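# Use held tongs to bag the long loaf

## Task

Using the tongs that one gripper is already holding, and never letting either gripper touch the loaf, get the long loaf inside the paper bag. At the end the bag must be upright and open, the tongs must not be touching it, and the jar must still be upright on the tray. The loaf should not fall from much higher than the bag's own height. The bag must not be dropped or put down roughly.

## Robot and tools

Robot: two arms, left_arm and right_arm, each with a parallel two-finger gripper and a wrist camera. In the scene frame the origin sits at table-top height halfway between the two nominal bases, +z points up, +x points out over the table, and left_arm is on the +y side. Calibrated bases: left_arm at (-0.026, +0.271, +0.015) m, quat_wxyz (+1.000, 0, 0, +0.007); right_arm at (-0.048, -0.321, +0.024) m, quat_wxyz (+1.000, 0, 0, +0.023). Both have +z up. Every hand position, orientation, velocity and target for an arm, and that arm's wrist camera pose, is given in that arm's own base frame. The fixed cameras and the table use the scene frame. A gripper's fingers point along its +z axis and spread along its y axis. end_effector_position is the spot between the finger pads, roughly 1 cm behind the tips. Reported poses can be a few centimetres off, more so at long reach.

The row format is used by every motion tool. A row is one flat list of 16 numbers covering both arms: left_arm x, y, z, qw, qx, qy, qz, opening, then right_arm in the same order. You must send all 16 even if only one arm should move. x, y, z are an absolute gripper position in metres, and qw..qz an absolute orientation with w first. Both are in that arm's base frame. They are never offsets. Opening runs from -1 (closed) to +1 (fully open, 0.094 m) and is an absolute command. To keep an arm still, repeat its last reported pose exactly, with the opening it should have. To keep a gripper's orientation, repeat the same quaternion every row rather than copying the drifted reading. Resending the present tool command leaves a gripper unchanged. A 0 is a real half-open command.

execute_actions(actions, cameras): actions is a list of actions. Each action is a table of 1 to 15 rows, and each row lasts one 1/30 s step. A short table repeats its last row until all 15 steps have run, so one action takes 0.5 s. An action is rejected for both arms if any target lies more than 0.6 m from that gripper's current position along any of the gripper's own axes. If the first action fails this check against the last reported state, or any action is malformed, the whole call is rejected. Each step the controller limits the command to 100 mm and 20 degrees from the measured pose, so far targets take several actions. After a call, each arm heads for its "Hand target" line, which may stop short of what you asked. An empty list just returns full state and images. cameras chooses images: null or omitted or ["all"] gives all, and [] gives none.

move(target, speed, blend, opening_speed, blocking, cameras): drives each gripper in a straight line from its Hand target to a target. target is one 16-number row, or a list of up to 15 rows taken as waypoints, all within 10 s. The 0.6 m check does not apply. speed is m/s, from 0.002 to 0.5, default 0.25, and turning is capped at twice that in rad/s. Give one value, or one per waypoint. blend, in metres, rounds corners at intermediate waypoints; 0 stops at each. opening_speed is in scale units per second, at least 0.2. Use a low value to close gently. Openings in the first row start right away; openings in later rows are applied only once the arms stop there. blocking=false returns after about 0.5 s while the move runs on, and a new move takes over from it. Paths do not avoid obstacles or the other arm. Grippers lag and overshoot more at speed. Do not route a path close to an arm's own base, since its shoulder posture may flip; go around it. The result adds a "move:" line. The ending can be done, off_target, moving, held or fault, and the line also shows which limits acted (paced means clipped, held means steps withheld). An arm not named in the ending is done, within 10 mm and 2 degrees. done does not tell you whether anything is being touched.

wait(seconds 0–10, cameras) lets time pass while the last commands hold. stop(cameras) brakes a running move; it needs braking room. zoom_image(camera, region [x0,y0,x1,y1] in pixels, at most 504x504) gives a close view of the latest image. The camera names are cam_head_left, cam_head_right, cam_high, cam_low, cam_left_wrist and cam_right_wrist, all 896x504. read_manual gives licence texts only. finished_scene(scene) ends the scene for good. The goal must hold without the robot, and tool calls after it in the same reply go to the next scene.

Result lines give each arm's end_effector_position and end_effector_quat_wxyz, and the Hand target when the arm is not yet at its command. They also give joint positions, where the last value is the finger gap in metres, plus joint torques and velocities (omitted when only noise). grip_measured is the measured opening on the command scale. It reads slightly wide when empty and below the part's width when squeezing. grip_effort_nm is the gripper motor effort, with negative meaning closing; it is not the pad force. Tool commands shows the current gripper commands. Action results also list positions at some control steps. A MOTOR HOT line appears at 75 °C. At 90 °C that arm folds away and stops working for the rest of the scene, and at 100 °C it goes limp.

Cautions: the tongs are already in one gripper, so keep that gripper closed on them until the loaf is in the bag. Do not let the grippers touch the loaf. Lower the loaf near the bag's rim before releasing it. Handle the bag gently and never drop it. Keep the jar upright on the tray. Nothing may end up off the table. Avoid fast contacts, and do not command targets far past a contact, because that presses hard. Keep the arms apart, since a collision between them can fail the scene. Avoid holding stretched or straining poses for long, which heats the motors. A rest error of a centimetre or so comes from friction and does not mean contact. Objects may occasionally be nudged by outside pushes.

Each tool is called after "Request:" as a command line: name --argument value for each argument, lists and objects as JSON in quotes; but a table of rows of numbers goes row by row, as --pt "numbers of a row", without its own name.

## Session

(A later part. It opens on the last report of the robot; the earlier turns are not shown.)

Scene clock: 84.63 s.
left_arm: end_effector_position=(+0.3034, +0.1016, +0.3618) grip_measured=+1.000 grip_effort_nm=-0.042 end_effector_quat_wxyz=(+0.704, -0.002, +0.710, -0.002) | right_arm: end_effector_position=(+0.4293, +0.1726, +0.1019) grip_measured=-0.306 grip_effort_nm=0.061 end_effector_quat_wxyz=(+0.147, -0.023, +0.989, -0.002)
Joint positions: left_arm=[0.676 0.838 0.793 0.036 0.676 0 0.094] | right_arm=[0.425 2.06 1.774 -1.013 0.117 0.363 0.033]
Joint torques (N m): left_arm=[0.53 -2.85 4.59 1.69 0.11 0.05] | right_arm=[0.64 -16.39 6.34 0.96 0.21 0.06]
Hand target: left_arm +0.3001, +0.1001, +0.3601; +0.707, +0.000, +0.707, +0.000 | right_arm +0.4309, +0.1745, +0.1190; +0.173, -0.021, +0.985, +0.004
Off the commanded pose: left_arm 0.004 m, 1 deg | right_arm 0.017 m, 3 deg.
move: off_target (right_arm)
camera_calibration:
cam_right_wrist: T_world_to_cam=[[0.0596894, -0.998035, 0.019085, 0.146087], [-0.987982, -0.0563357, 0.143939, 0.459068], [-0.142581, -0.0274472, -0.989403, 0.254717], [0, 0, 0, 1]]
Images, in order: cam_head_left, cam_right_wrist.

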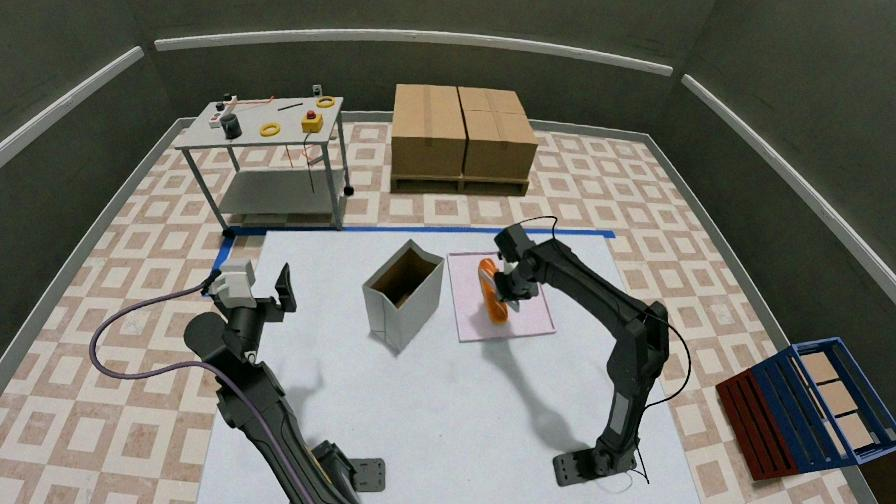

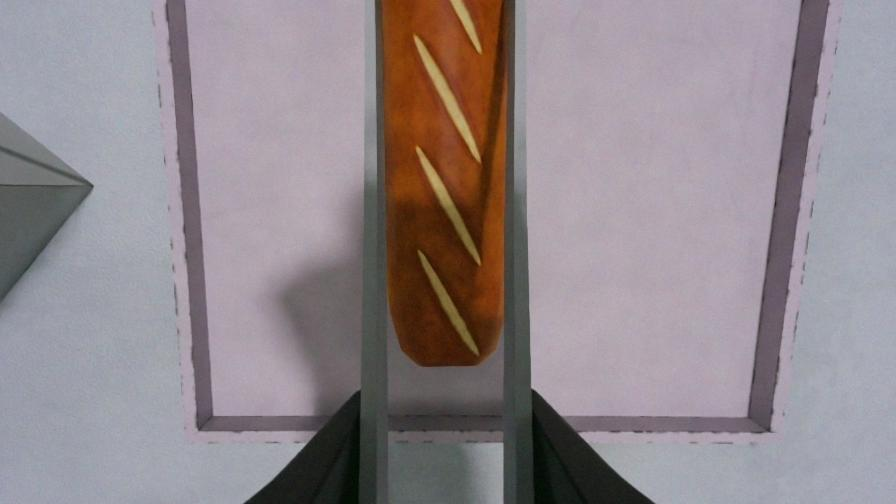

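Request:
zoom_image --camera "cam_head_left" --region '[465, 245, 525, 305]'

Request:
execute_actions --actions '[]' --cameras '["cam_head_right","cam_high","cam_low"]'

Request:
zoom_image --camera "cam_high" --region '[465, 160, 545, 270]'

Scaled by 8.400.

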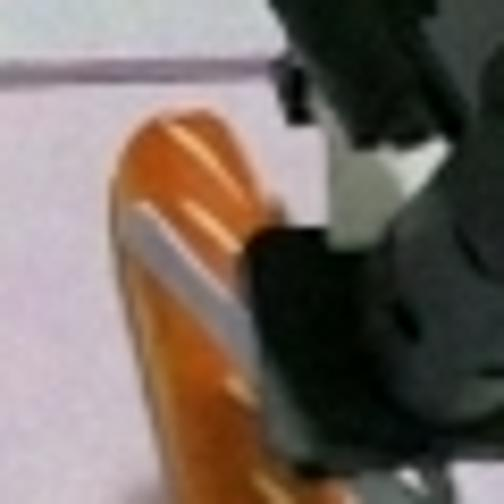

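Scene clock: 99.93 s.
left_arm: end_effector_position=(+0.3034, +0.1016, +0.3618) grip_measured=+1.000 grip_effort_nm=-0.037 end_effector_quat_wxyz=(+0.704, -0.002, +0.710, -0.002) | right_arm: end_effector_position=(+0.4294, +0.1727, +0.1019) grip_measured=-0.306 grip_effort_nm=0.061 end_effector_quat_wxyz=(+0.147, -0.023, +0.989, -0.002)
Joint positions: left_arm=[0.676 0.838 0.793 0.036 0.676 0 0.094] | right_arm=[0.425 2.06 1.774 -1.012 0.117 0.363 0.033]
Joint velocities: within noise
Joint torques (N m): left_arm=[0.49 -2.86 4.83 1.75 0.1 -0.01] | right_arm=[0.65 -16.4 6.34 0.96 0.21 0.04]
Heat: left arm: 35 °C; right arm: 48 °C.
Hand target: left_arm +0.3001, +0.1001, +0.3601; +0.707, +0.000, +0.707, +0.000 | right_arm +0.4308, +0.1744, +0.1190; +0.173, -0.021, +0.985, +0.004
Tool commands: left_gripper/opening=+1.0 right_gripper/opening=-0.3056
Off the commanded pose: left_arm 0.004 m, 1 deg | right_arm 0.017 m, 3 deg.
Images, in order (width x height): cam_head_right 896x504, cam_high 896x504, cam_low 896x504.

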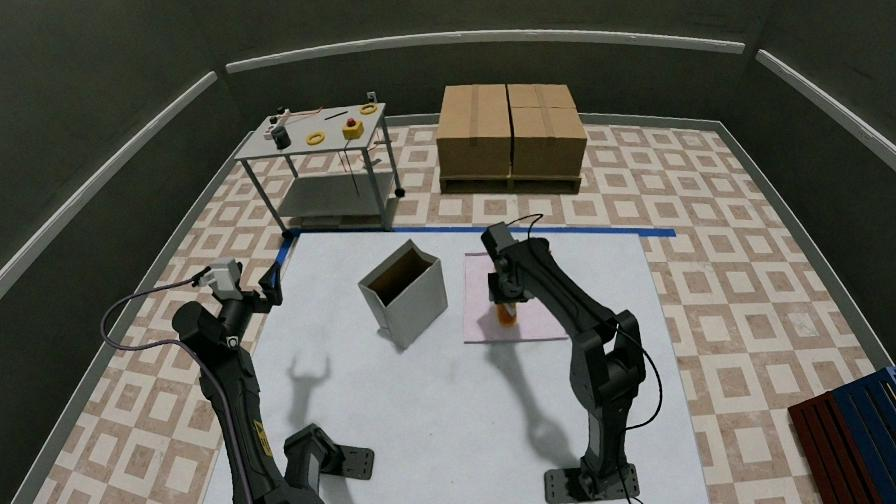

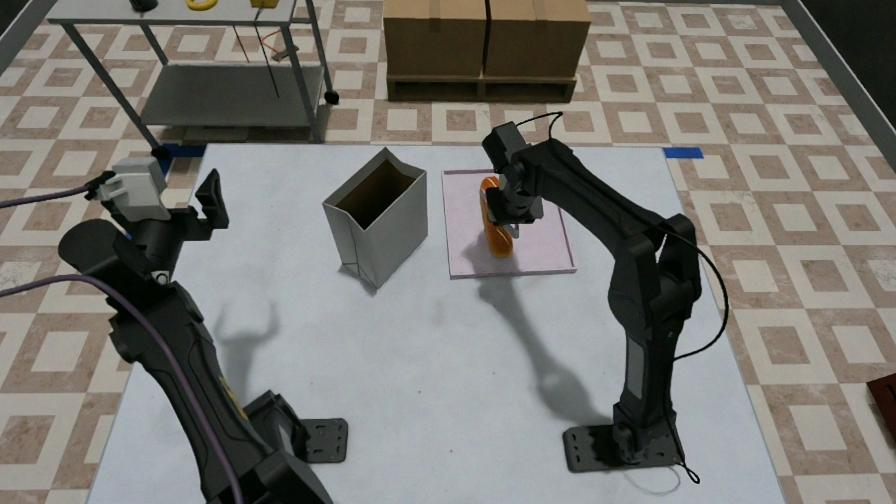

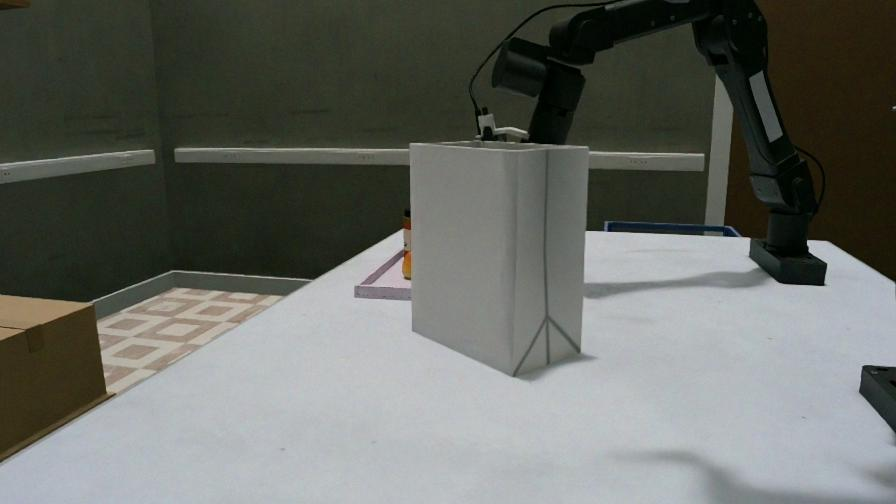

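Scaled by 4.582.

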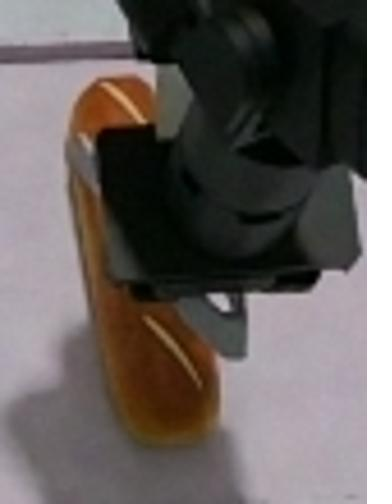

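Request:
move --target '[0.3, 0.1, 0.36, 0.707, 0, 0.707, 0, 1, 0.431, 0.1745, 0.105, 0.1736, -0.0215, 0.9846, 0.0038, -0.3056]' --speed 0.03 --cameras '["cam_right_wrist","cam_head_left","cam_high"]'

Request:
zoom_image --camera "cam_head_left" --region '[465, 245, 525, 305]'

Request:
zoom_image --camera "cam_high" --region '[465, 160, 545, 270]'

Scene clock: 120.67 s.
left_arm: end_effector_position=(+0.3034, +0.1016, +0.3618) grip_measured=+1.000 grip_effort_nm=-0.037 end_effector_quat_wxyz=(+0.704, -0.002, +0.710, -0.002) | right_arm: end_effector_position=(+0.4291, +0.1725, +0.0904) grip_measured=-0.306 grip_effort_nm=0.056 end_effector_quat_wxyz=(+0.150, -0.022, +0.988, -0.001)
Joint positions: left_arm=[0.676 0.838 0.793 0.036 0.676 0 0.094] | right_arm=[0.425 2.057 1.722 -0.959 0.117 0.363 0.033]
Joint torques (N m): left_arm=[0.47 -2.97 4.56 1.74 0.06 0] | right_arm=[0.65 -15.79 6.32 0.97 0.21 0.04]
Hand target: left_arm +0.3001, +0.1000, +0.3600; +0.707, +0.000, +0.707, +0.000 | right_arm +0.4309, +0.1745, +0.1049; +0.173, -0.021, +0.985, +0.004
Off the commanded pose: left_arm 0.004 m, 1 deg | right_arm 0.015 m, 3 deg.
move: off_target (right_arm)
camera_calibration:
cam_right_wrist: T_world_to_cam=[[0.0592375, -0.998098, 0.0170634, 0.146587], [-0.98869, -0.0563028, 0.139002, 0.461187], [-0.137777, -0.0251045, -0.990145, 0.240945], [0, 0, 0, 1]]
Images, in order: cam_head_left, cam_high, cam_right_wrist.

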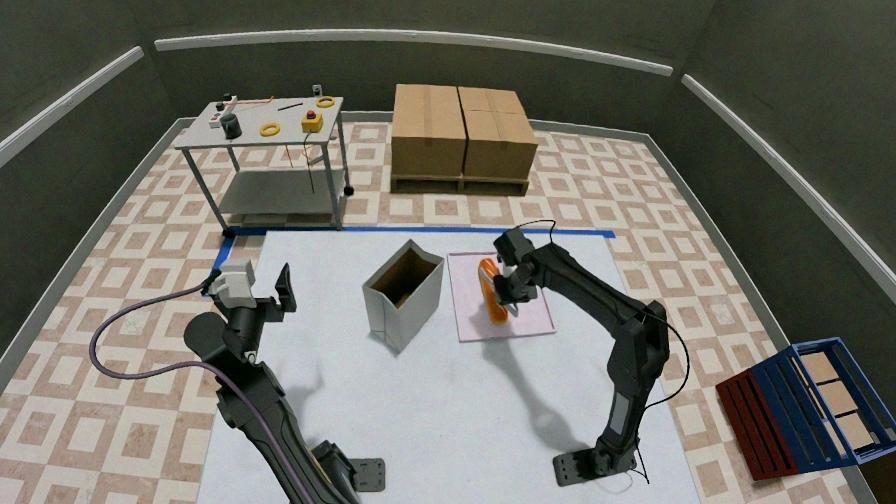

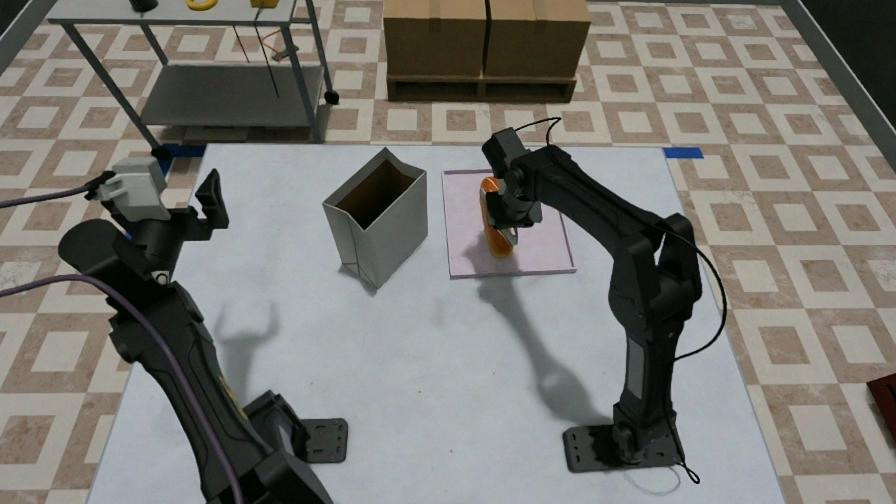

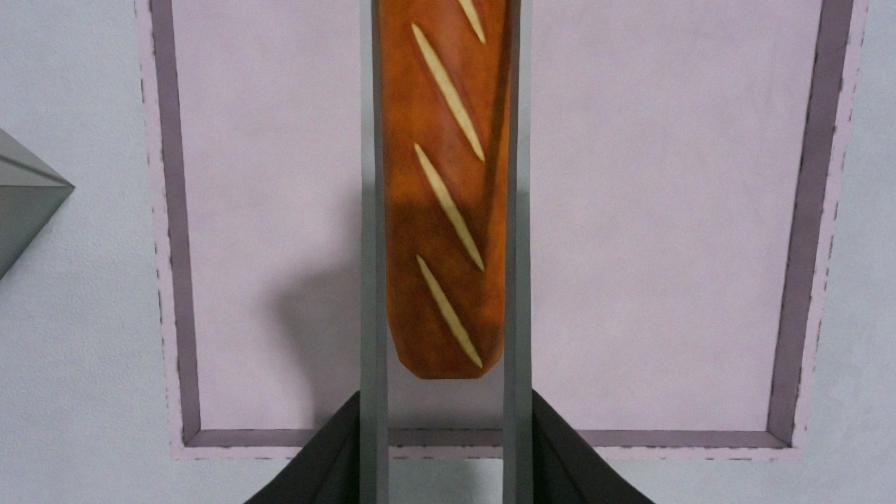

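Scaled by 8.400.

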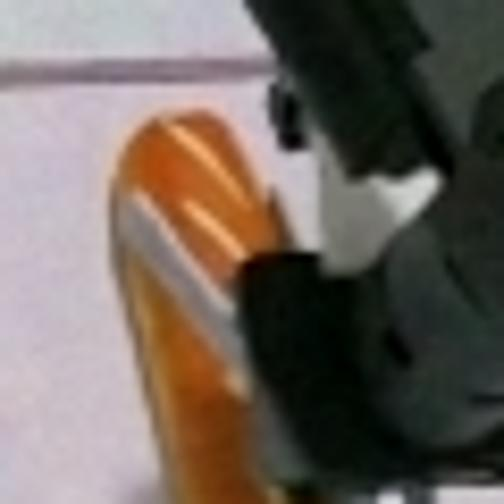

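Scaled by 4.582.

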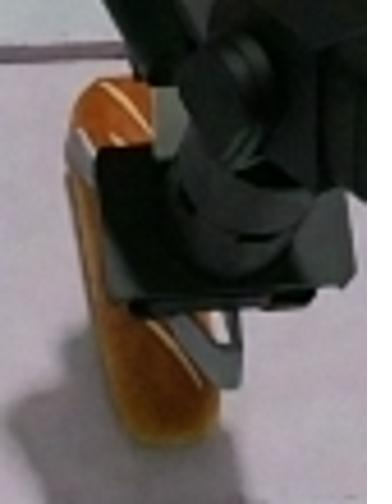

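Request:
move --target '[0.3, 0.1, 0.36, 0.707, 0, 0.707, 0, 1, 0.431, 0.1745, 0.097, 0.1736, -0.0215, 0.9846, 0.0038, -0.3056]' --speed 0.02 --cameras '["cam_head_left"]'

Request:
zoom_image --camera "cam_head_left" --region '[465, 245, 525, 305]'

Request:
move --target '[0.3, 0.1, 0.36, 0.707, 0, 0.707, 0, 1, 0.431, 0.1745, 0.097, 0.1736, -0.0215, 0.9846, 0.0038, -0.68]' --opening_speed 0.2 --cameras '["cam_right_wrist"]'

Request:
execute_actions --actions '[]' --cameras '[]'

Scene clock: 133.20 s.
Off the commanded pose: left_arm 0.004 m, 1 deg | right_arm 0.014 m, 3 deg.
move: off_target (right_arm)
Images, in order: cam_head_left.

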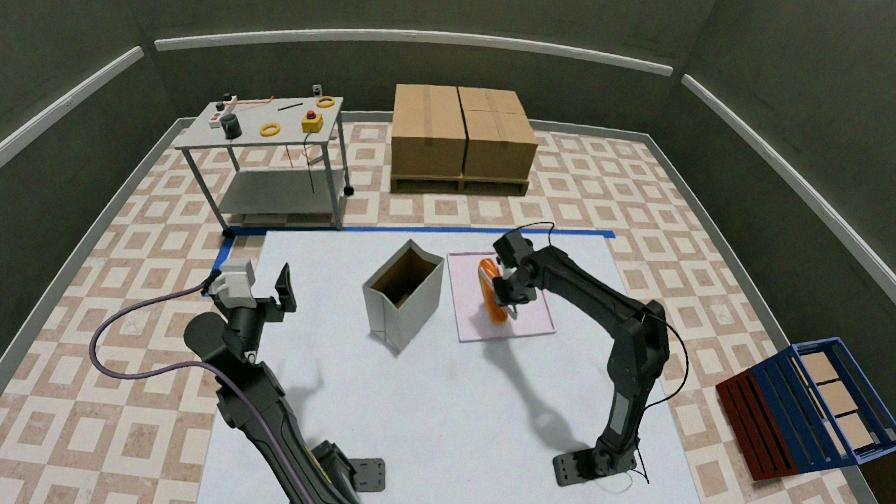

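Scaled by 8.400.

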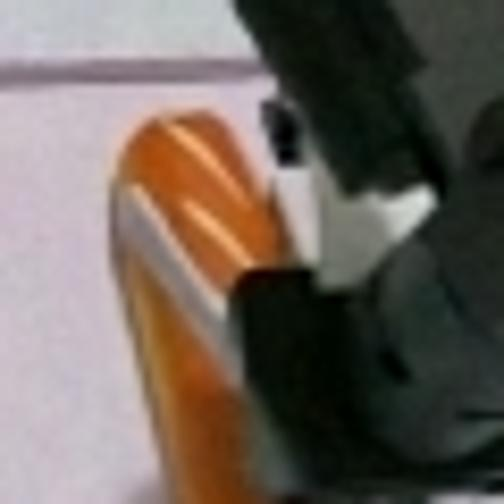

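Scene clock: 135.30 s.
Off the commanded pose: left_arm 0.004 m, 1 deg | right_arm 0.013 m, 3 deg.
move: off_target (right_arm)
camera_calibration:
cam_right_wrist: T_world_to_cam=[[0.0584759, -0.998157, 0.0162003, 0.147068], [-0.989407, -0.0557881, 0.134022, 0.463198], [-0.132872, -0.0238658, -0.990846, 0.232189], [0, 0, 0, 1]]
Images, in order: cam_right_wrist.

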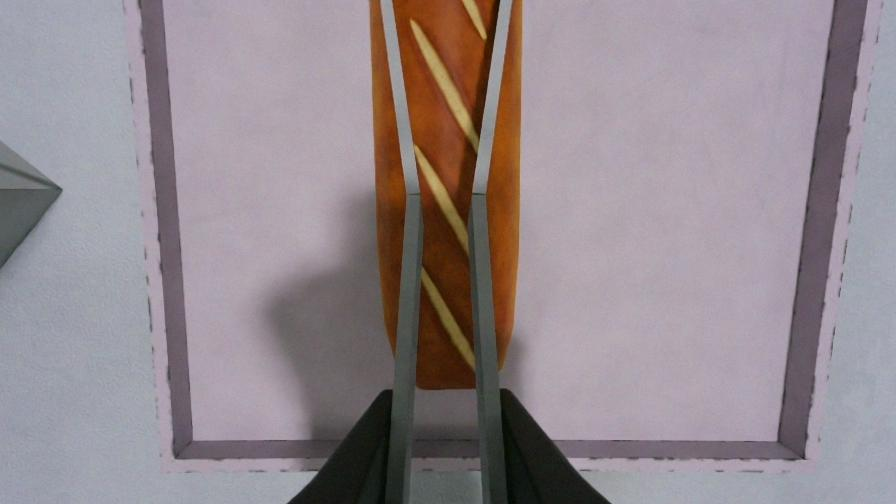

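Scene clock: 135.30 s.
left_arm: end_effector_position=(+0.3034, +0.1016, +0.3618) grip_measured=+1.000 grip_effort_nm=-0.037 end_effector_quat_wxyz=(+0.704, -0.002, +0.710, -0.002) | right_arm: end_effector_position=(+0.4295, +0.1725, +0.0838) grip_measured=-0.554 grip_effort_nm=-0.999 end_effector_quat_wxyz=(+0.152, -0.022, +0.988, +0.000)
Joint positions: left_arm=[0.676 0.838 0.793 0.036 0.676 0 0.094] | right_arm=[0.425 2.057 1.694 -0.926 0.118 0.364 0.021]
Joint velocities: within noise
Joint torques (N m): left_arm=[0.32 -3.02 4.78 1.78 0.09 0.03] | right_arm=[0.65 -15.51 6.3 0.97 0.2 0.03]
Heat: left arm: 36 °C; right arm: 50 °C.
Hand target: left_arm +0.3001, +0.1000, +0.3600; +0.707, +0.000, +0.707, +0.000 | right_arm +0.4309, +0.1745, +0.0968; +0.173, -0.021, +0.985, +0.004
Tool commands: left_gripper/opening=+1.0 right_gripper/opening=-0.68
Off the commanded pose: left_arm 0.004 m, 1 deg | right_arm 0.013 m, 3 deg.
No camera images: "cameras" was empty.

Request:
move --target '[0.3, 0.1, 0.36, 0.707, 0, 0.707, 0, 1, 0.431, 0.1745, 0.18, 0.1736, -0.0215, 0.9846, 0.0038, -0.68]' --speed 0.06 --cameras '["cam_right_wrist","cam_head_left"]'

Scene clock: 142.63 s.
left_arm: end_effector_position=(+0.3034, +0.1016, +0.3618) grip_measured=+1.000 grip_effort_nm=-0.037 end_effector_quat_wxyz=(+0.704, -0.002, +0.710, -0.002) | right_arm: end_effector_position=(+0.4284, +0.1717, +0.1682) grip_measured=-0.604 grip_effort_nm=-1.023 end_effector_quat_wxyz=(+0.159, -0.021, +0.987, +0.002)
Joint positions: left_arm=[0.676 0.838 0.793 0.036 0.676 0 0.094] | right_arm=[0.425 2.052 2.02 -1.242 0.12 0.364 0.019]
Joint torques (N m): left_arm=[0.4 -3.02 4.75 1.73 0.06 0.01] | right_arm=[0.65 -12.53 9.96 0.76 0.18 0.03]
Hand target: left_arm +0.3001, +0.1000, +0.3600; +0.707, +0.000, +0.707, +0.000 | right_arm +0.4308, +0.1744, +0.1799; +0.174, -0.022, +0.985, +0.004
Off the commanded pose: left_arm 0.004 m, 1 deg | right_arm 0.012 m, 2 deg.
move: off_target (right_arm)
camera_calibration:
cam_right_wrist: T_world_to_cam=[[0.0578524, -0.998245, 0.0126377, 0.145844], [-0.991102, -0.0559091, 0.120795, 0.453706], [-0.119876, -0.0195135, -0.992597, 0.309568], [0, 0, 0, 1]]
Images, in order: cam_head_left, cam_right_wrist.

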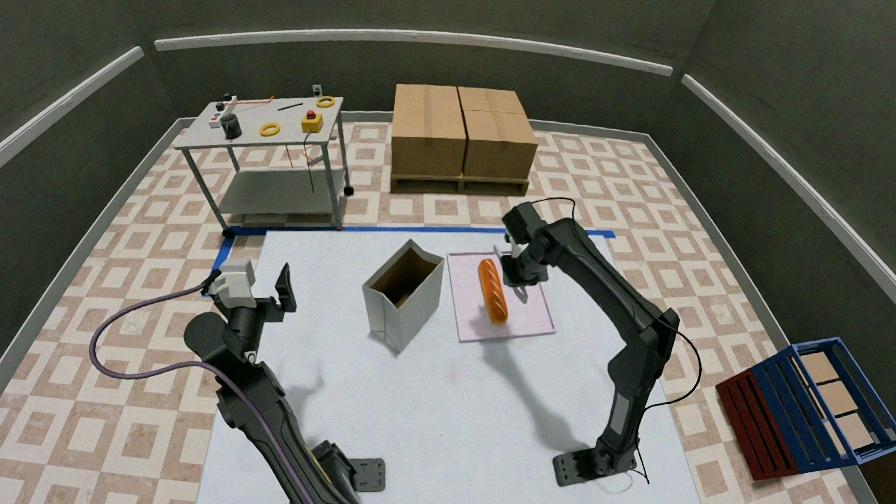

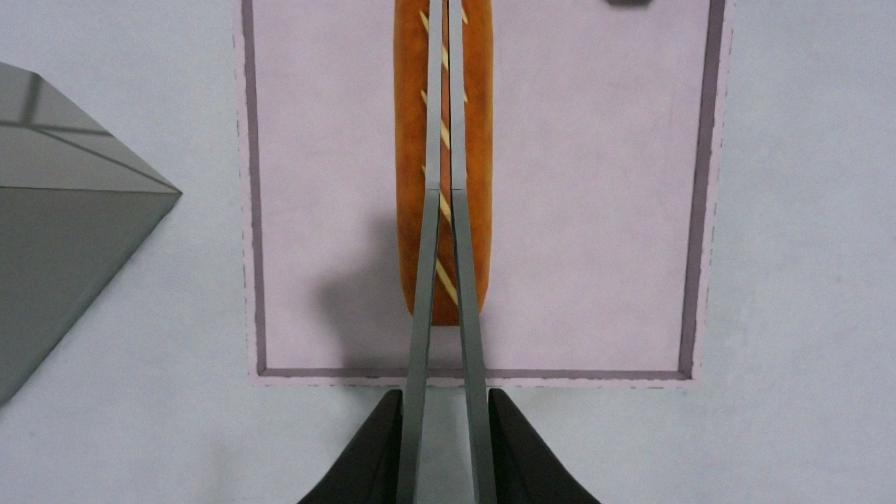

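Request:
move --pt "0.3 0.1 0.36 0.707 0 0.707 0 1 0.431 0.1745 0.18 0.1736 -0.0215 0.9846 0.0038 -0.29" --pt "0.3 0.1 0.36 0.707 0 0.707 0 1 0.431 0.1765 0.11 0.1736 -0.0215 0.9846 0.0038 -0.29" --speed 0.06 --opening_speed 0.4 --cameras '[]'

Request:
move --target '[0.3, 0.1, 0.36, 0.707, 0, 0.707, 0, 1, 0.431, 0.1765, 0.086, 0.1736, -0.0215, 0.9846, 0.0038, -0.29]' --speed 0.02 --cameras '["cam_head_left","cam_right_wrist"]'

Request:
zoom_image --camera "cam_head_left" --region '[465, 245, 525, 305]'

Scene clock: 189.20 s.
Off the commanded pose: left_arm 0.004 m, 1 deg | right_arm 0.012 m, 2 deg.
move: off_target (right_arm)

Scene clock: 190.83 s.
left_arm: end_effector_position=(+0.3034, +0.1016, +0.3618) grip_measured=+1.000 grip_effort_nm=-0.042 end_effector_quat_wxyz=(+0.704, -0.002, +0.710, -0.002) | right_arm: end_effector_position=(+0.4287, +0.1738, +0.0784) grip_measured=-0.291 grip_effort_nm=0.032 end_effector_quat_wxyz=(+0.156, -0.022, +0.988, +0.001)
Joint positions: left_arm=[0.676 0.838 0.793 0.036 0.676 0 0.094] | right_arm=[0.429 2.052 1.664 -0.893 0.12 0.368 0.033]
Joint torques (N m): left_arm=[0.53 -2.86 4.78 1.71 0.07 0.02] | right_arm=[0.72 -14.17 6.32 1.02 0.2 0.03]
Hand target: left_arm +0.3001, +0.1001, +0.3600; +0.707, +0.000, +0.707, +0.000 | right_arm +0.4309, +0.1766, +0.0861; +0.173, -0.022, +0.985, +0.004
Off the commanded pose: left_arm 0.004 m, 1 deg | right_arm 0.008 m, 2 deg.
move: done
camera_calibration:
cam_right_wrist: T_world_to_cam=[[0.0582347, -0.99821, 0.0135904, 0.148839], [-0.990287, -0.05604, 0.127248, 0.464083], [-0.126259, -0.0208686, -0.991778, 0.223451], [0, 0, 0, 1]]
Images, in order: cam_head_left, cam_right_wrist.

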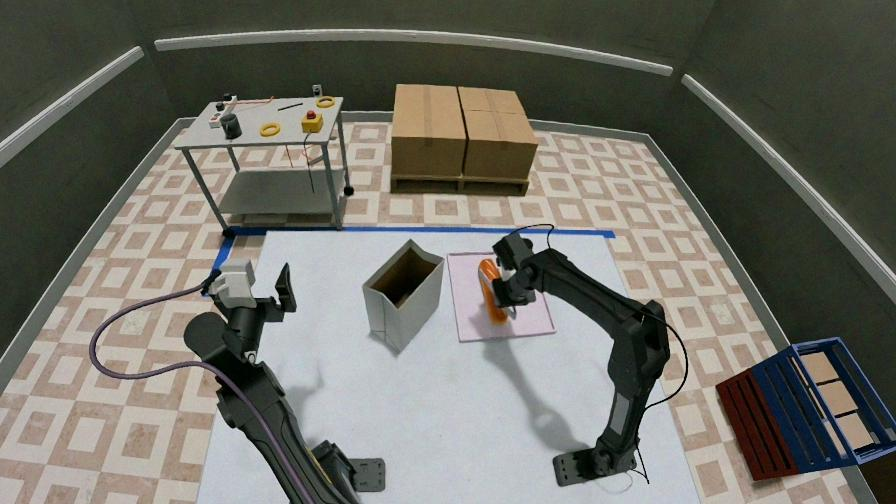

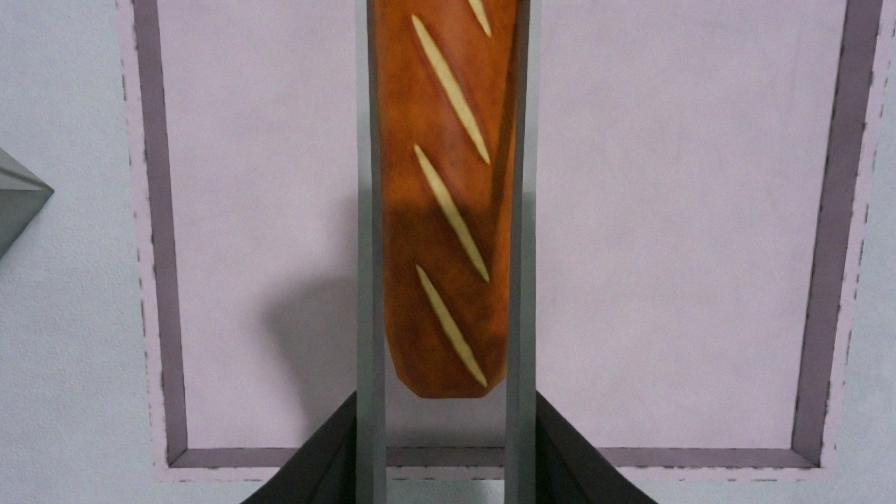

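Scaled by 8.400.

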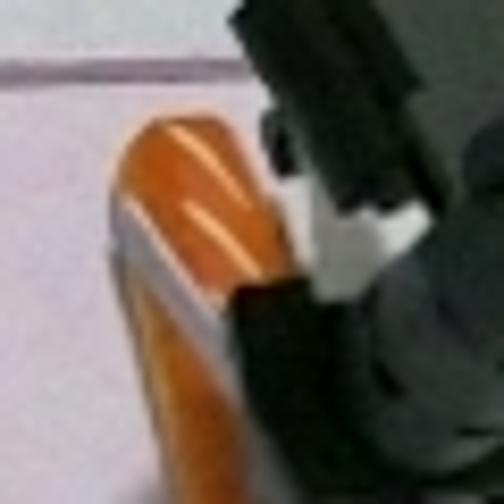

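Request:
move --target '[0.3, 0.1, 0.36, 0.707, 0, 0.707, 0, 1, 0.431, 0.1765, 0.088, 0.1736, -0.0215, 0.9846, 0.0038, -0.72]' --opening_speed 0.2 --cameras '["cam_right_wrist","cam_head_left"]'

Request:
zoom_image --camera "cam_head_left" --region '[465, 245, 525, 305]'

Request:
move --target '[0.3, 0.1, 0.36, 0.707, 0, 0.707, 0, 1, 0.431, 0.1765, 0.13, 0.1736, -0.0215, 0.9846, 0.0038, -0.72]' --speed 0.03 --cameras '["cam_right_wrist","cam_head_left"]'

Scene clock: 203.47 s.
Off the commanded pose: left_arm 0.004 m, 1 deg | right_arm 0.010 m, 2 deg.
move: done
camera_calibration:
cam_right_wrist: T_world_to_cam=[[0.0564788, -0.998282, 0.0155884, 0.149067], [-0.990813, -0.0541209, 0.123936, 0.464908], [-0.12288, -0.0224449, -0.992168, 0.22262], [0, 0, 0, 1]]
Images, in order: cam_head_left, cam_right_wrist.

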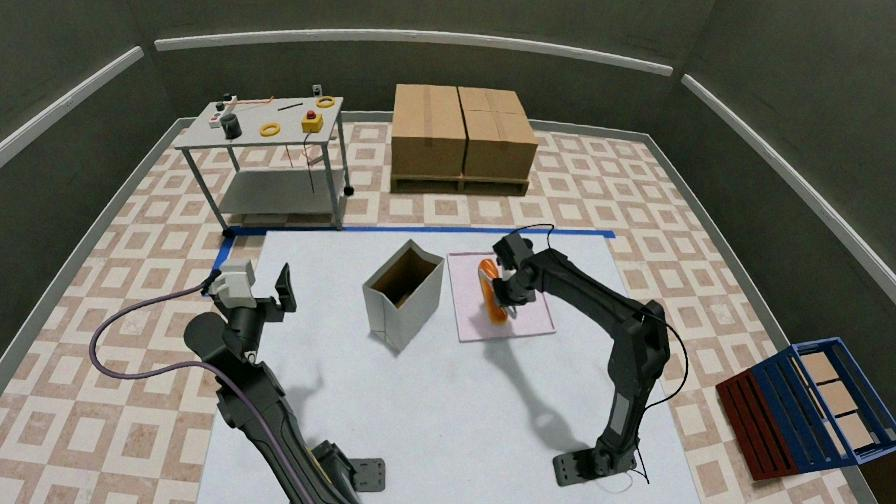

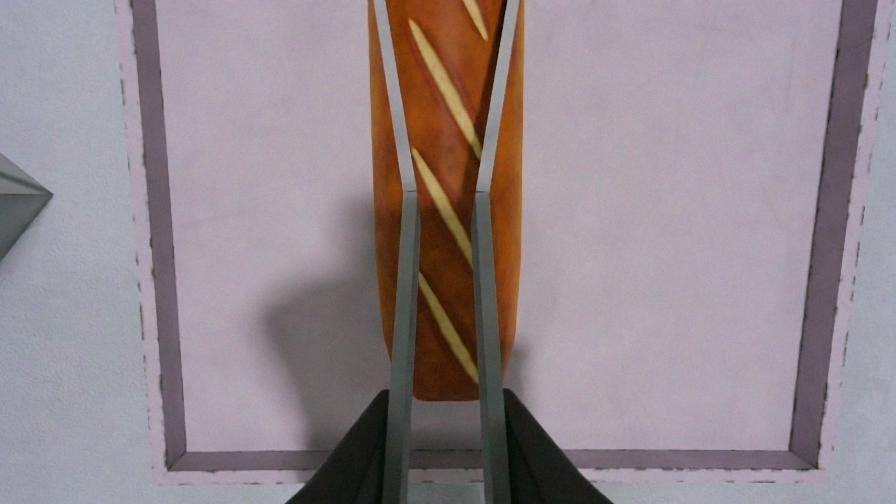

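Scaled by 8.400.

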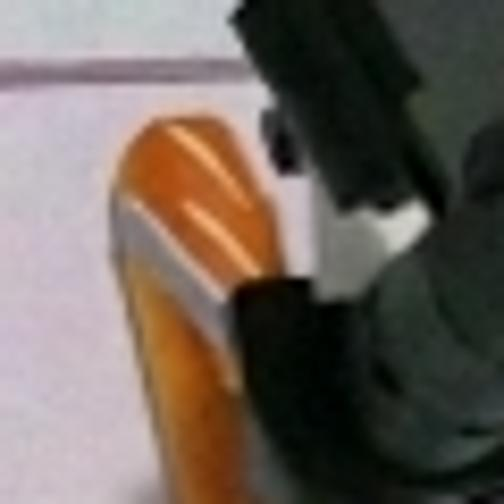

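Scene clock: 205.40 s.
left_arm: end_effector_position=(+0.3034, +0.1016, +0.3618) grip_measured=+1.000 grip_effort_nm=-0.037 end_effector_quat_wxyz=(+0.704, -0.002, +0.710, -0.002) | right_arm: end_effector_position=(+0.4232, +0.1706, +0.1027) grip_measured=-0.548 grip_effort_nm=-1.023 end_effector_quat_wxyz=(+0.139, -0.022, +0.990, -0.007)
Joint positions: left_arm=[0.676 0.838 0.793 0.036 0.676 0 0.094] | right_arm=[0.429 2.052 1.77 -1.037 0.123 0.368 0.021]
Joint torques (N m): left_arm=[0.34 -2.77 4.79 1.74 0.09 -0.02] | right_arm=[0.7 -15.51 10.67 0.77 0.17 0.03]
Hand target: left_arm +0.3001, +0.1001, +0.3600; +0.707, +0.000, +0.707, +0.000 | right_arm +0.4302, +0.1762, +0.1298; +0.173, -0.022, +0.985, +0.004
Off the commanded pose: left_arm 0.004 m, 1 deg | right_arm 0.029 m, 4 deg.
move: off_target (right_arm)
camera_calibration:
cam_right_wrist: T_world_to_cam=[[0.057291, -0.997911, 0.0298722, 0.144337], [-0.985738, -0.0517991, 0.160118, 0.449364], [-0.158236, -0.0386195, -0.986646, 0.262872], [0, 0, 0, 1]]
Images, in order: cam_head_left, cam_right_wrist.

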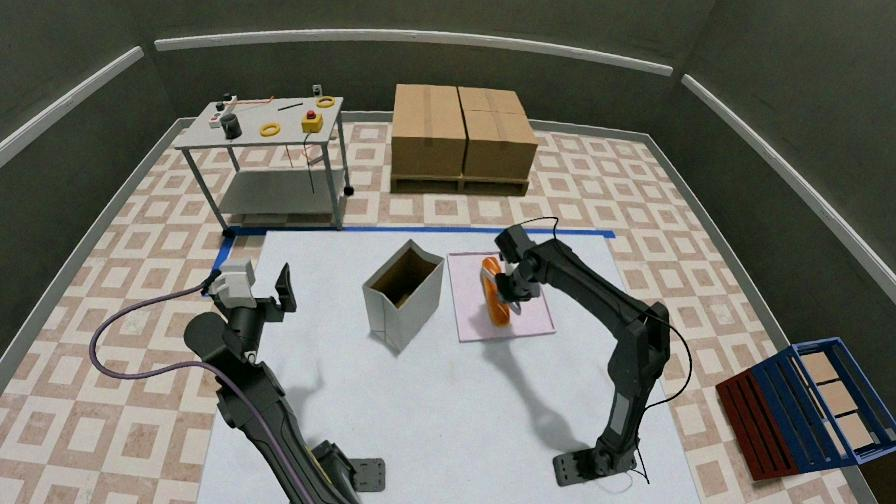

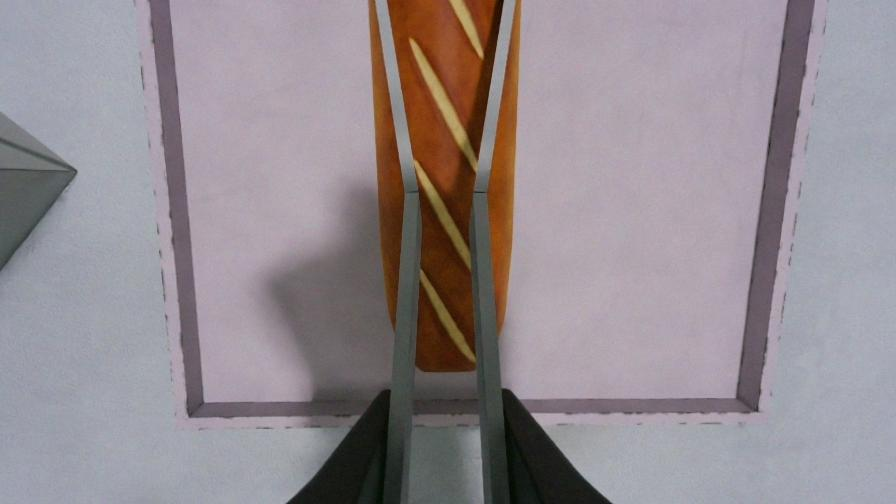

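Request:
move --target '[0.3, 0.1, 0.36, 0.707, 0, 0.707, 0, 1, 0.431, 0.1765, 0.19, 0.1736, -0.0215, 0.9846, 0.0038, -0.8]' --speed 0.04 --cameras '["cam_right_wrist","cam_head_left"]'

Request:
zoom_image --camera "cam_head_left" --region '[455, 235, 545, 335]'

Scene clock: 213.97 s.
left_arm: end_effector_position=(+0.3034, +0.1016, +0.3618) grip_measured=+1.000 grip_effort_nm=-0.037 end_effector_quat_wxyz=(+0.704, -0.002, +0.710, -0.002) | right_arm: end_effector_position=(+0.4270, +0.1724, +0.1848) grip_measured=-0.557 grip_effort_nm=-1.018 end_effector_quat_wxyz=(+0.165, -0.021, +0.986, +0.003)
Joint positions: left_arm=[0.676 0.838 0.793 0.036 0.676 0 0.094] | right_arm=[0.429 2.052 2.084 -1.294 0.123 0.368 0.021]
Joint torques (N m): left_arm=[0.44 -2.99 4.77 1.72 0.07 0.05] | right_arm=[0.73 -10.84 10.29 0.79 0.16 0.02]
Heat: left arm: 37 °C; right arm: 56 °C.
Hand target: left_arm +0.3001, +0.1001, +0.3600; +0.707, +0.000, +0.707, +0.000 | right_arm +0.4308, +0.1765, +0.1900; +0.174, -0.022, +0.985, +0.004
Off the commanded pose: left_arm 0.004 m, 1 deg | right_arm 0.008 m, 1 deg.
move: done
camera_calibration:
cam_right_wrist: T_world_to_cam=[[0.0562908, -0.998368, 0.00961683, 0.147659], [-0.992549, -0.0549149, 0.108771, 0.453015], [-0.108066, -0.015668, -0.99402, 0.320478], [0, 0, 0, 1]]
Images, in order: cam_head_left, cam_right_wrist.

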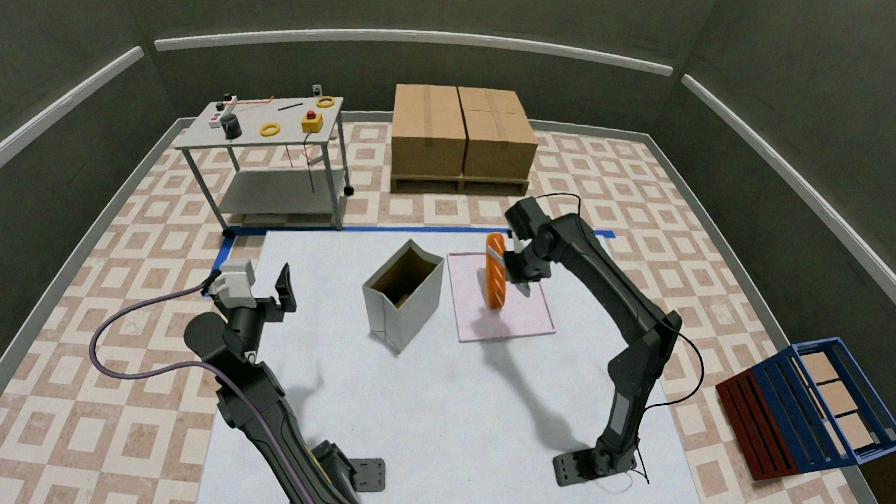

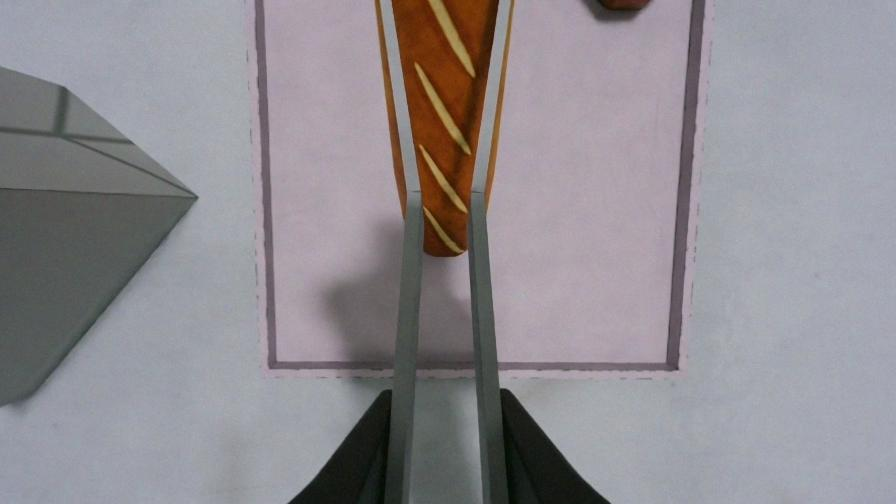

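Scaled by 5.040.

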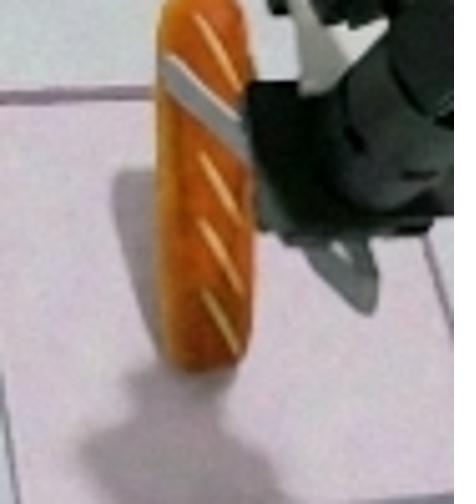

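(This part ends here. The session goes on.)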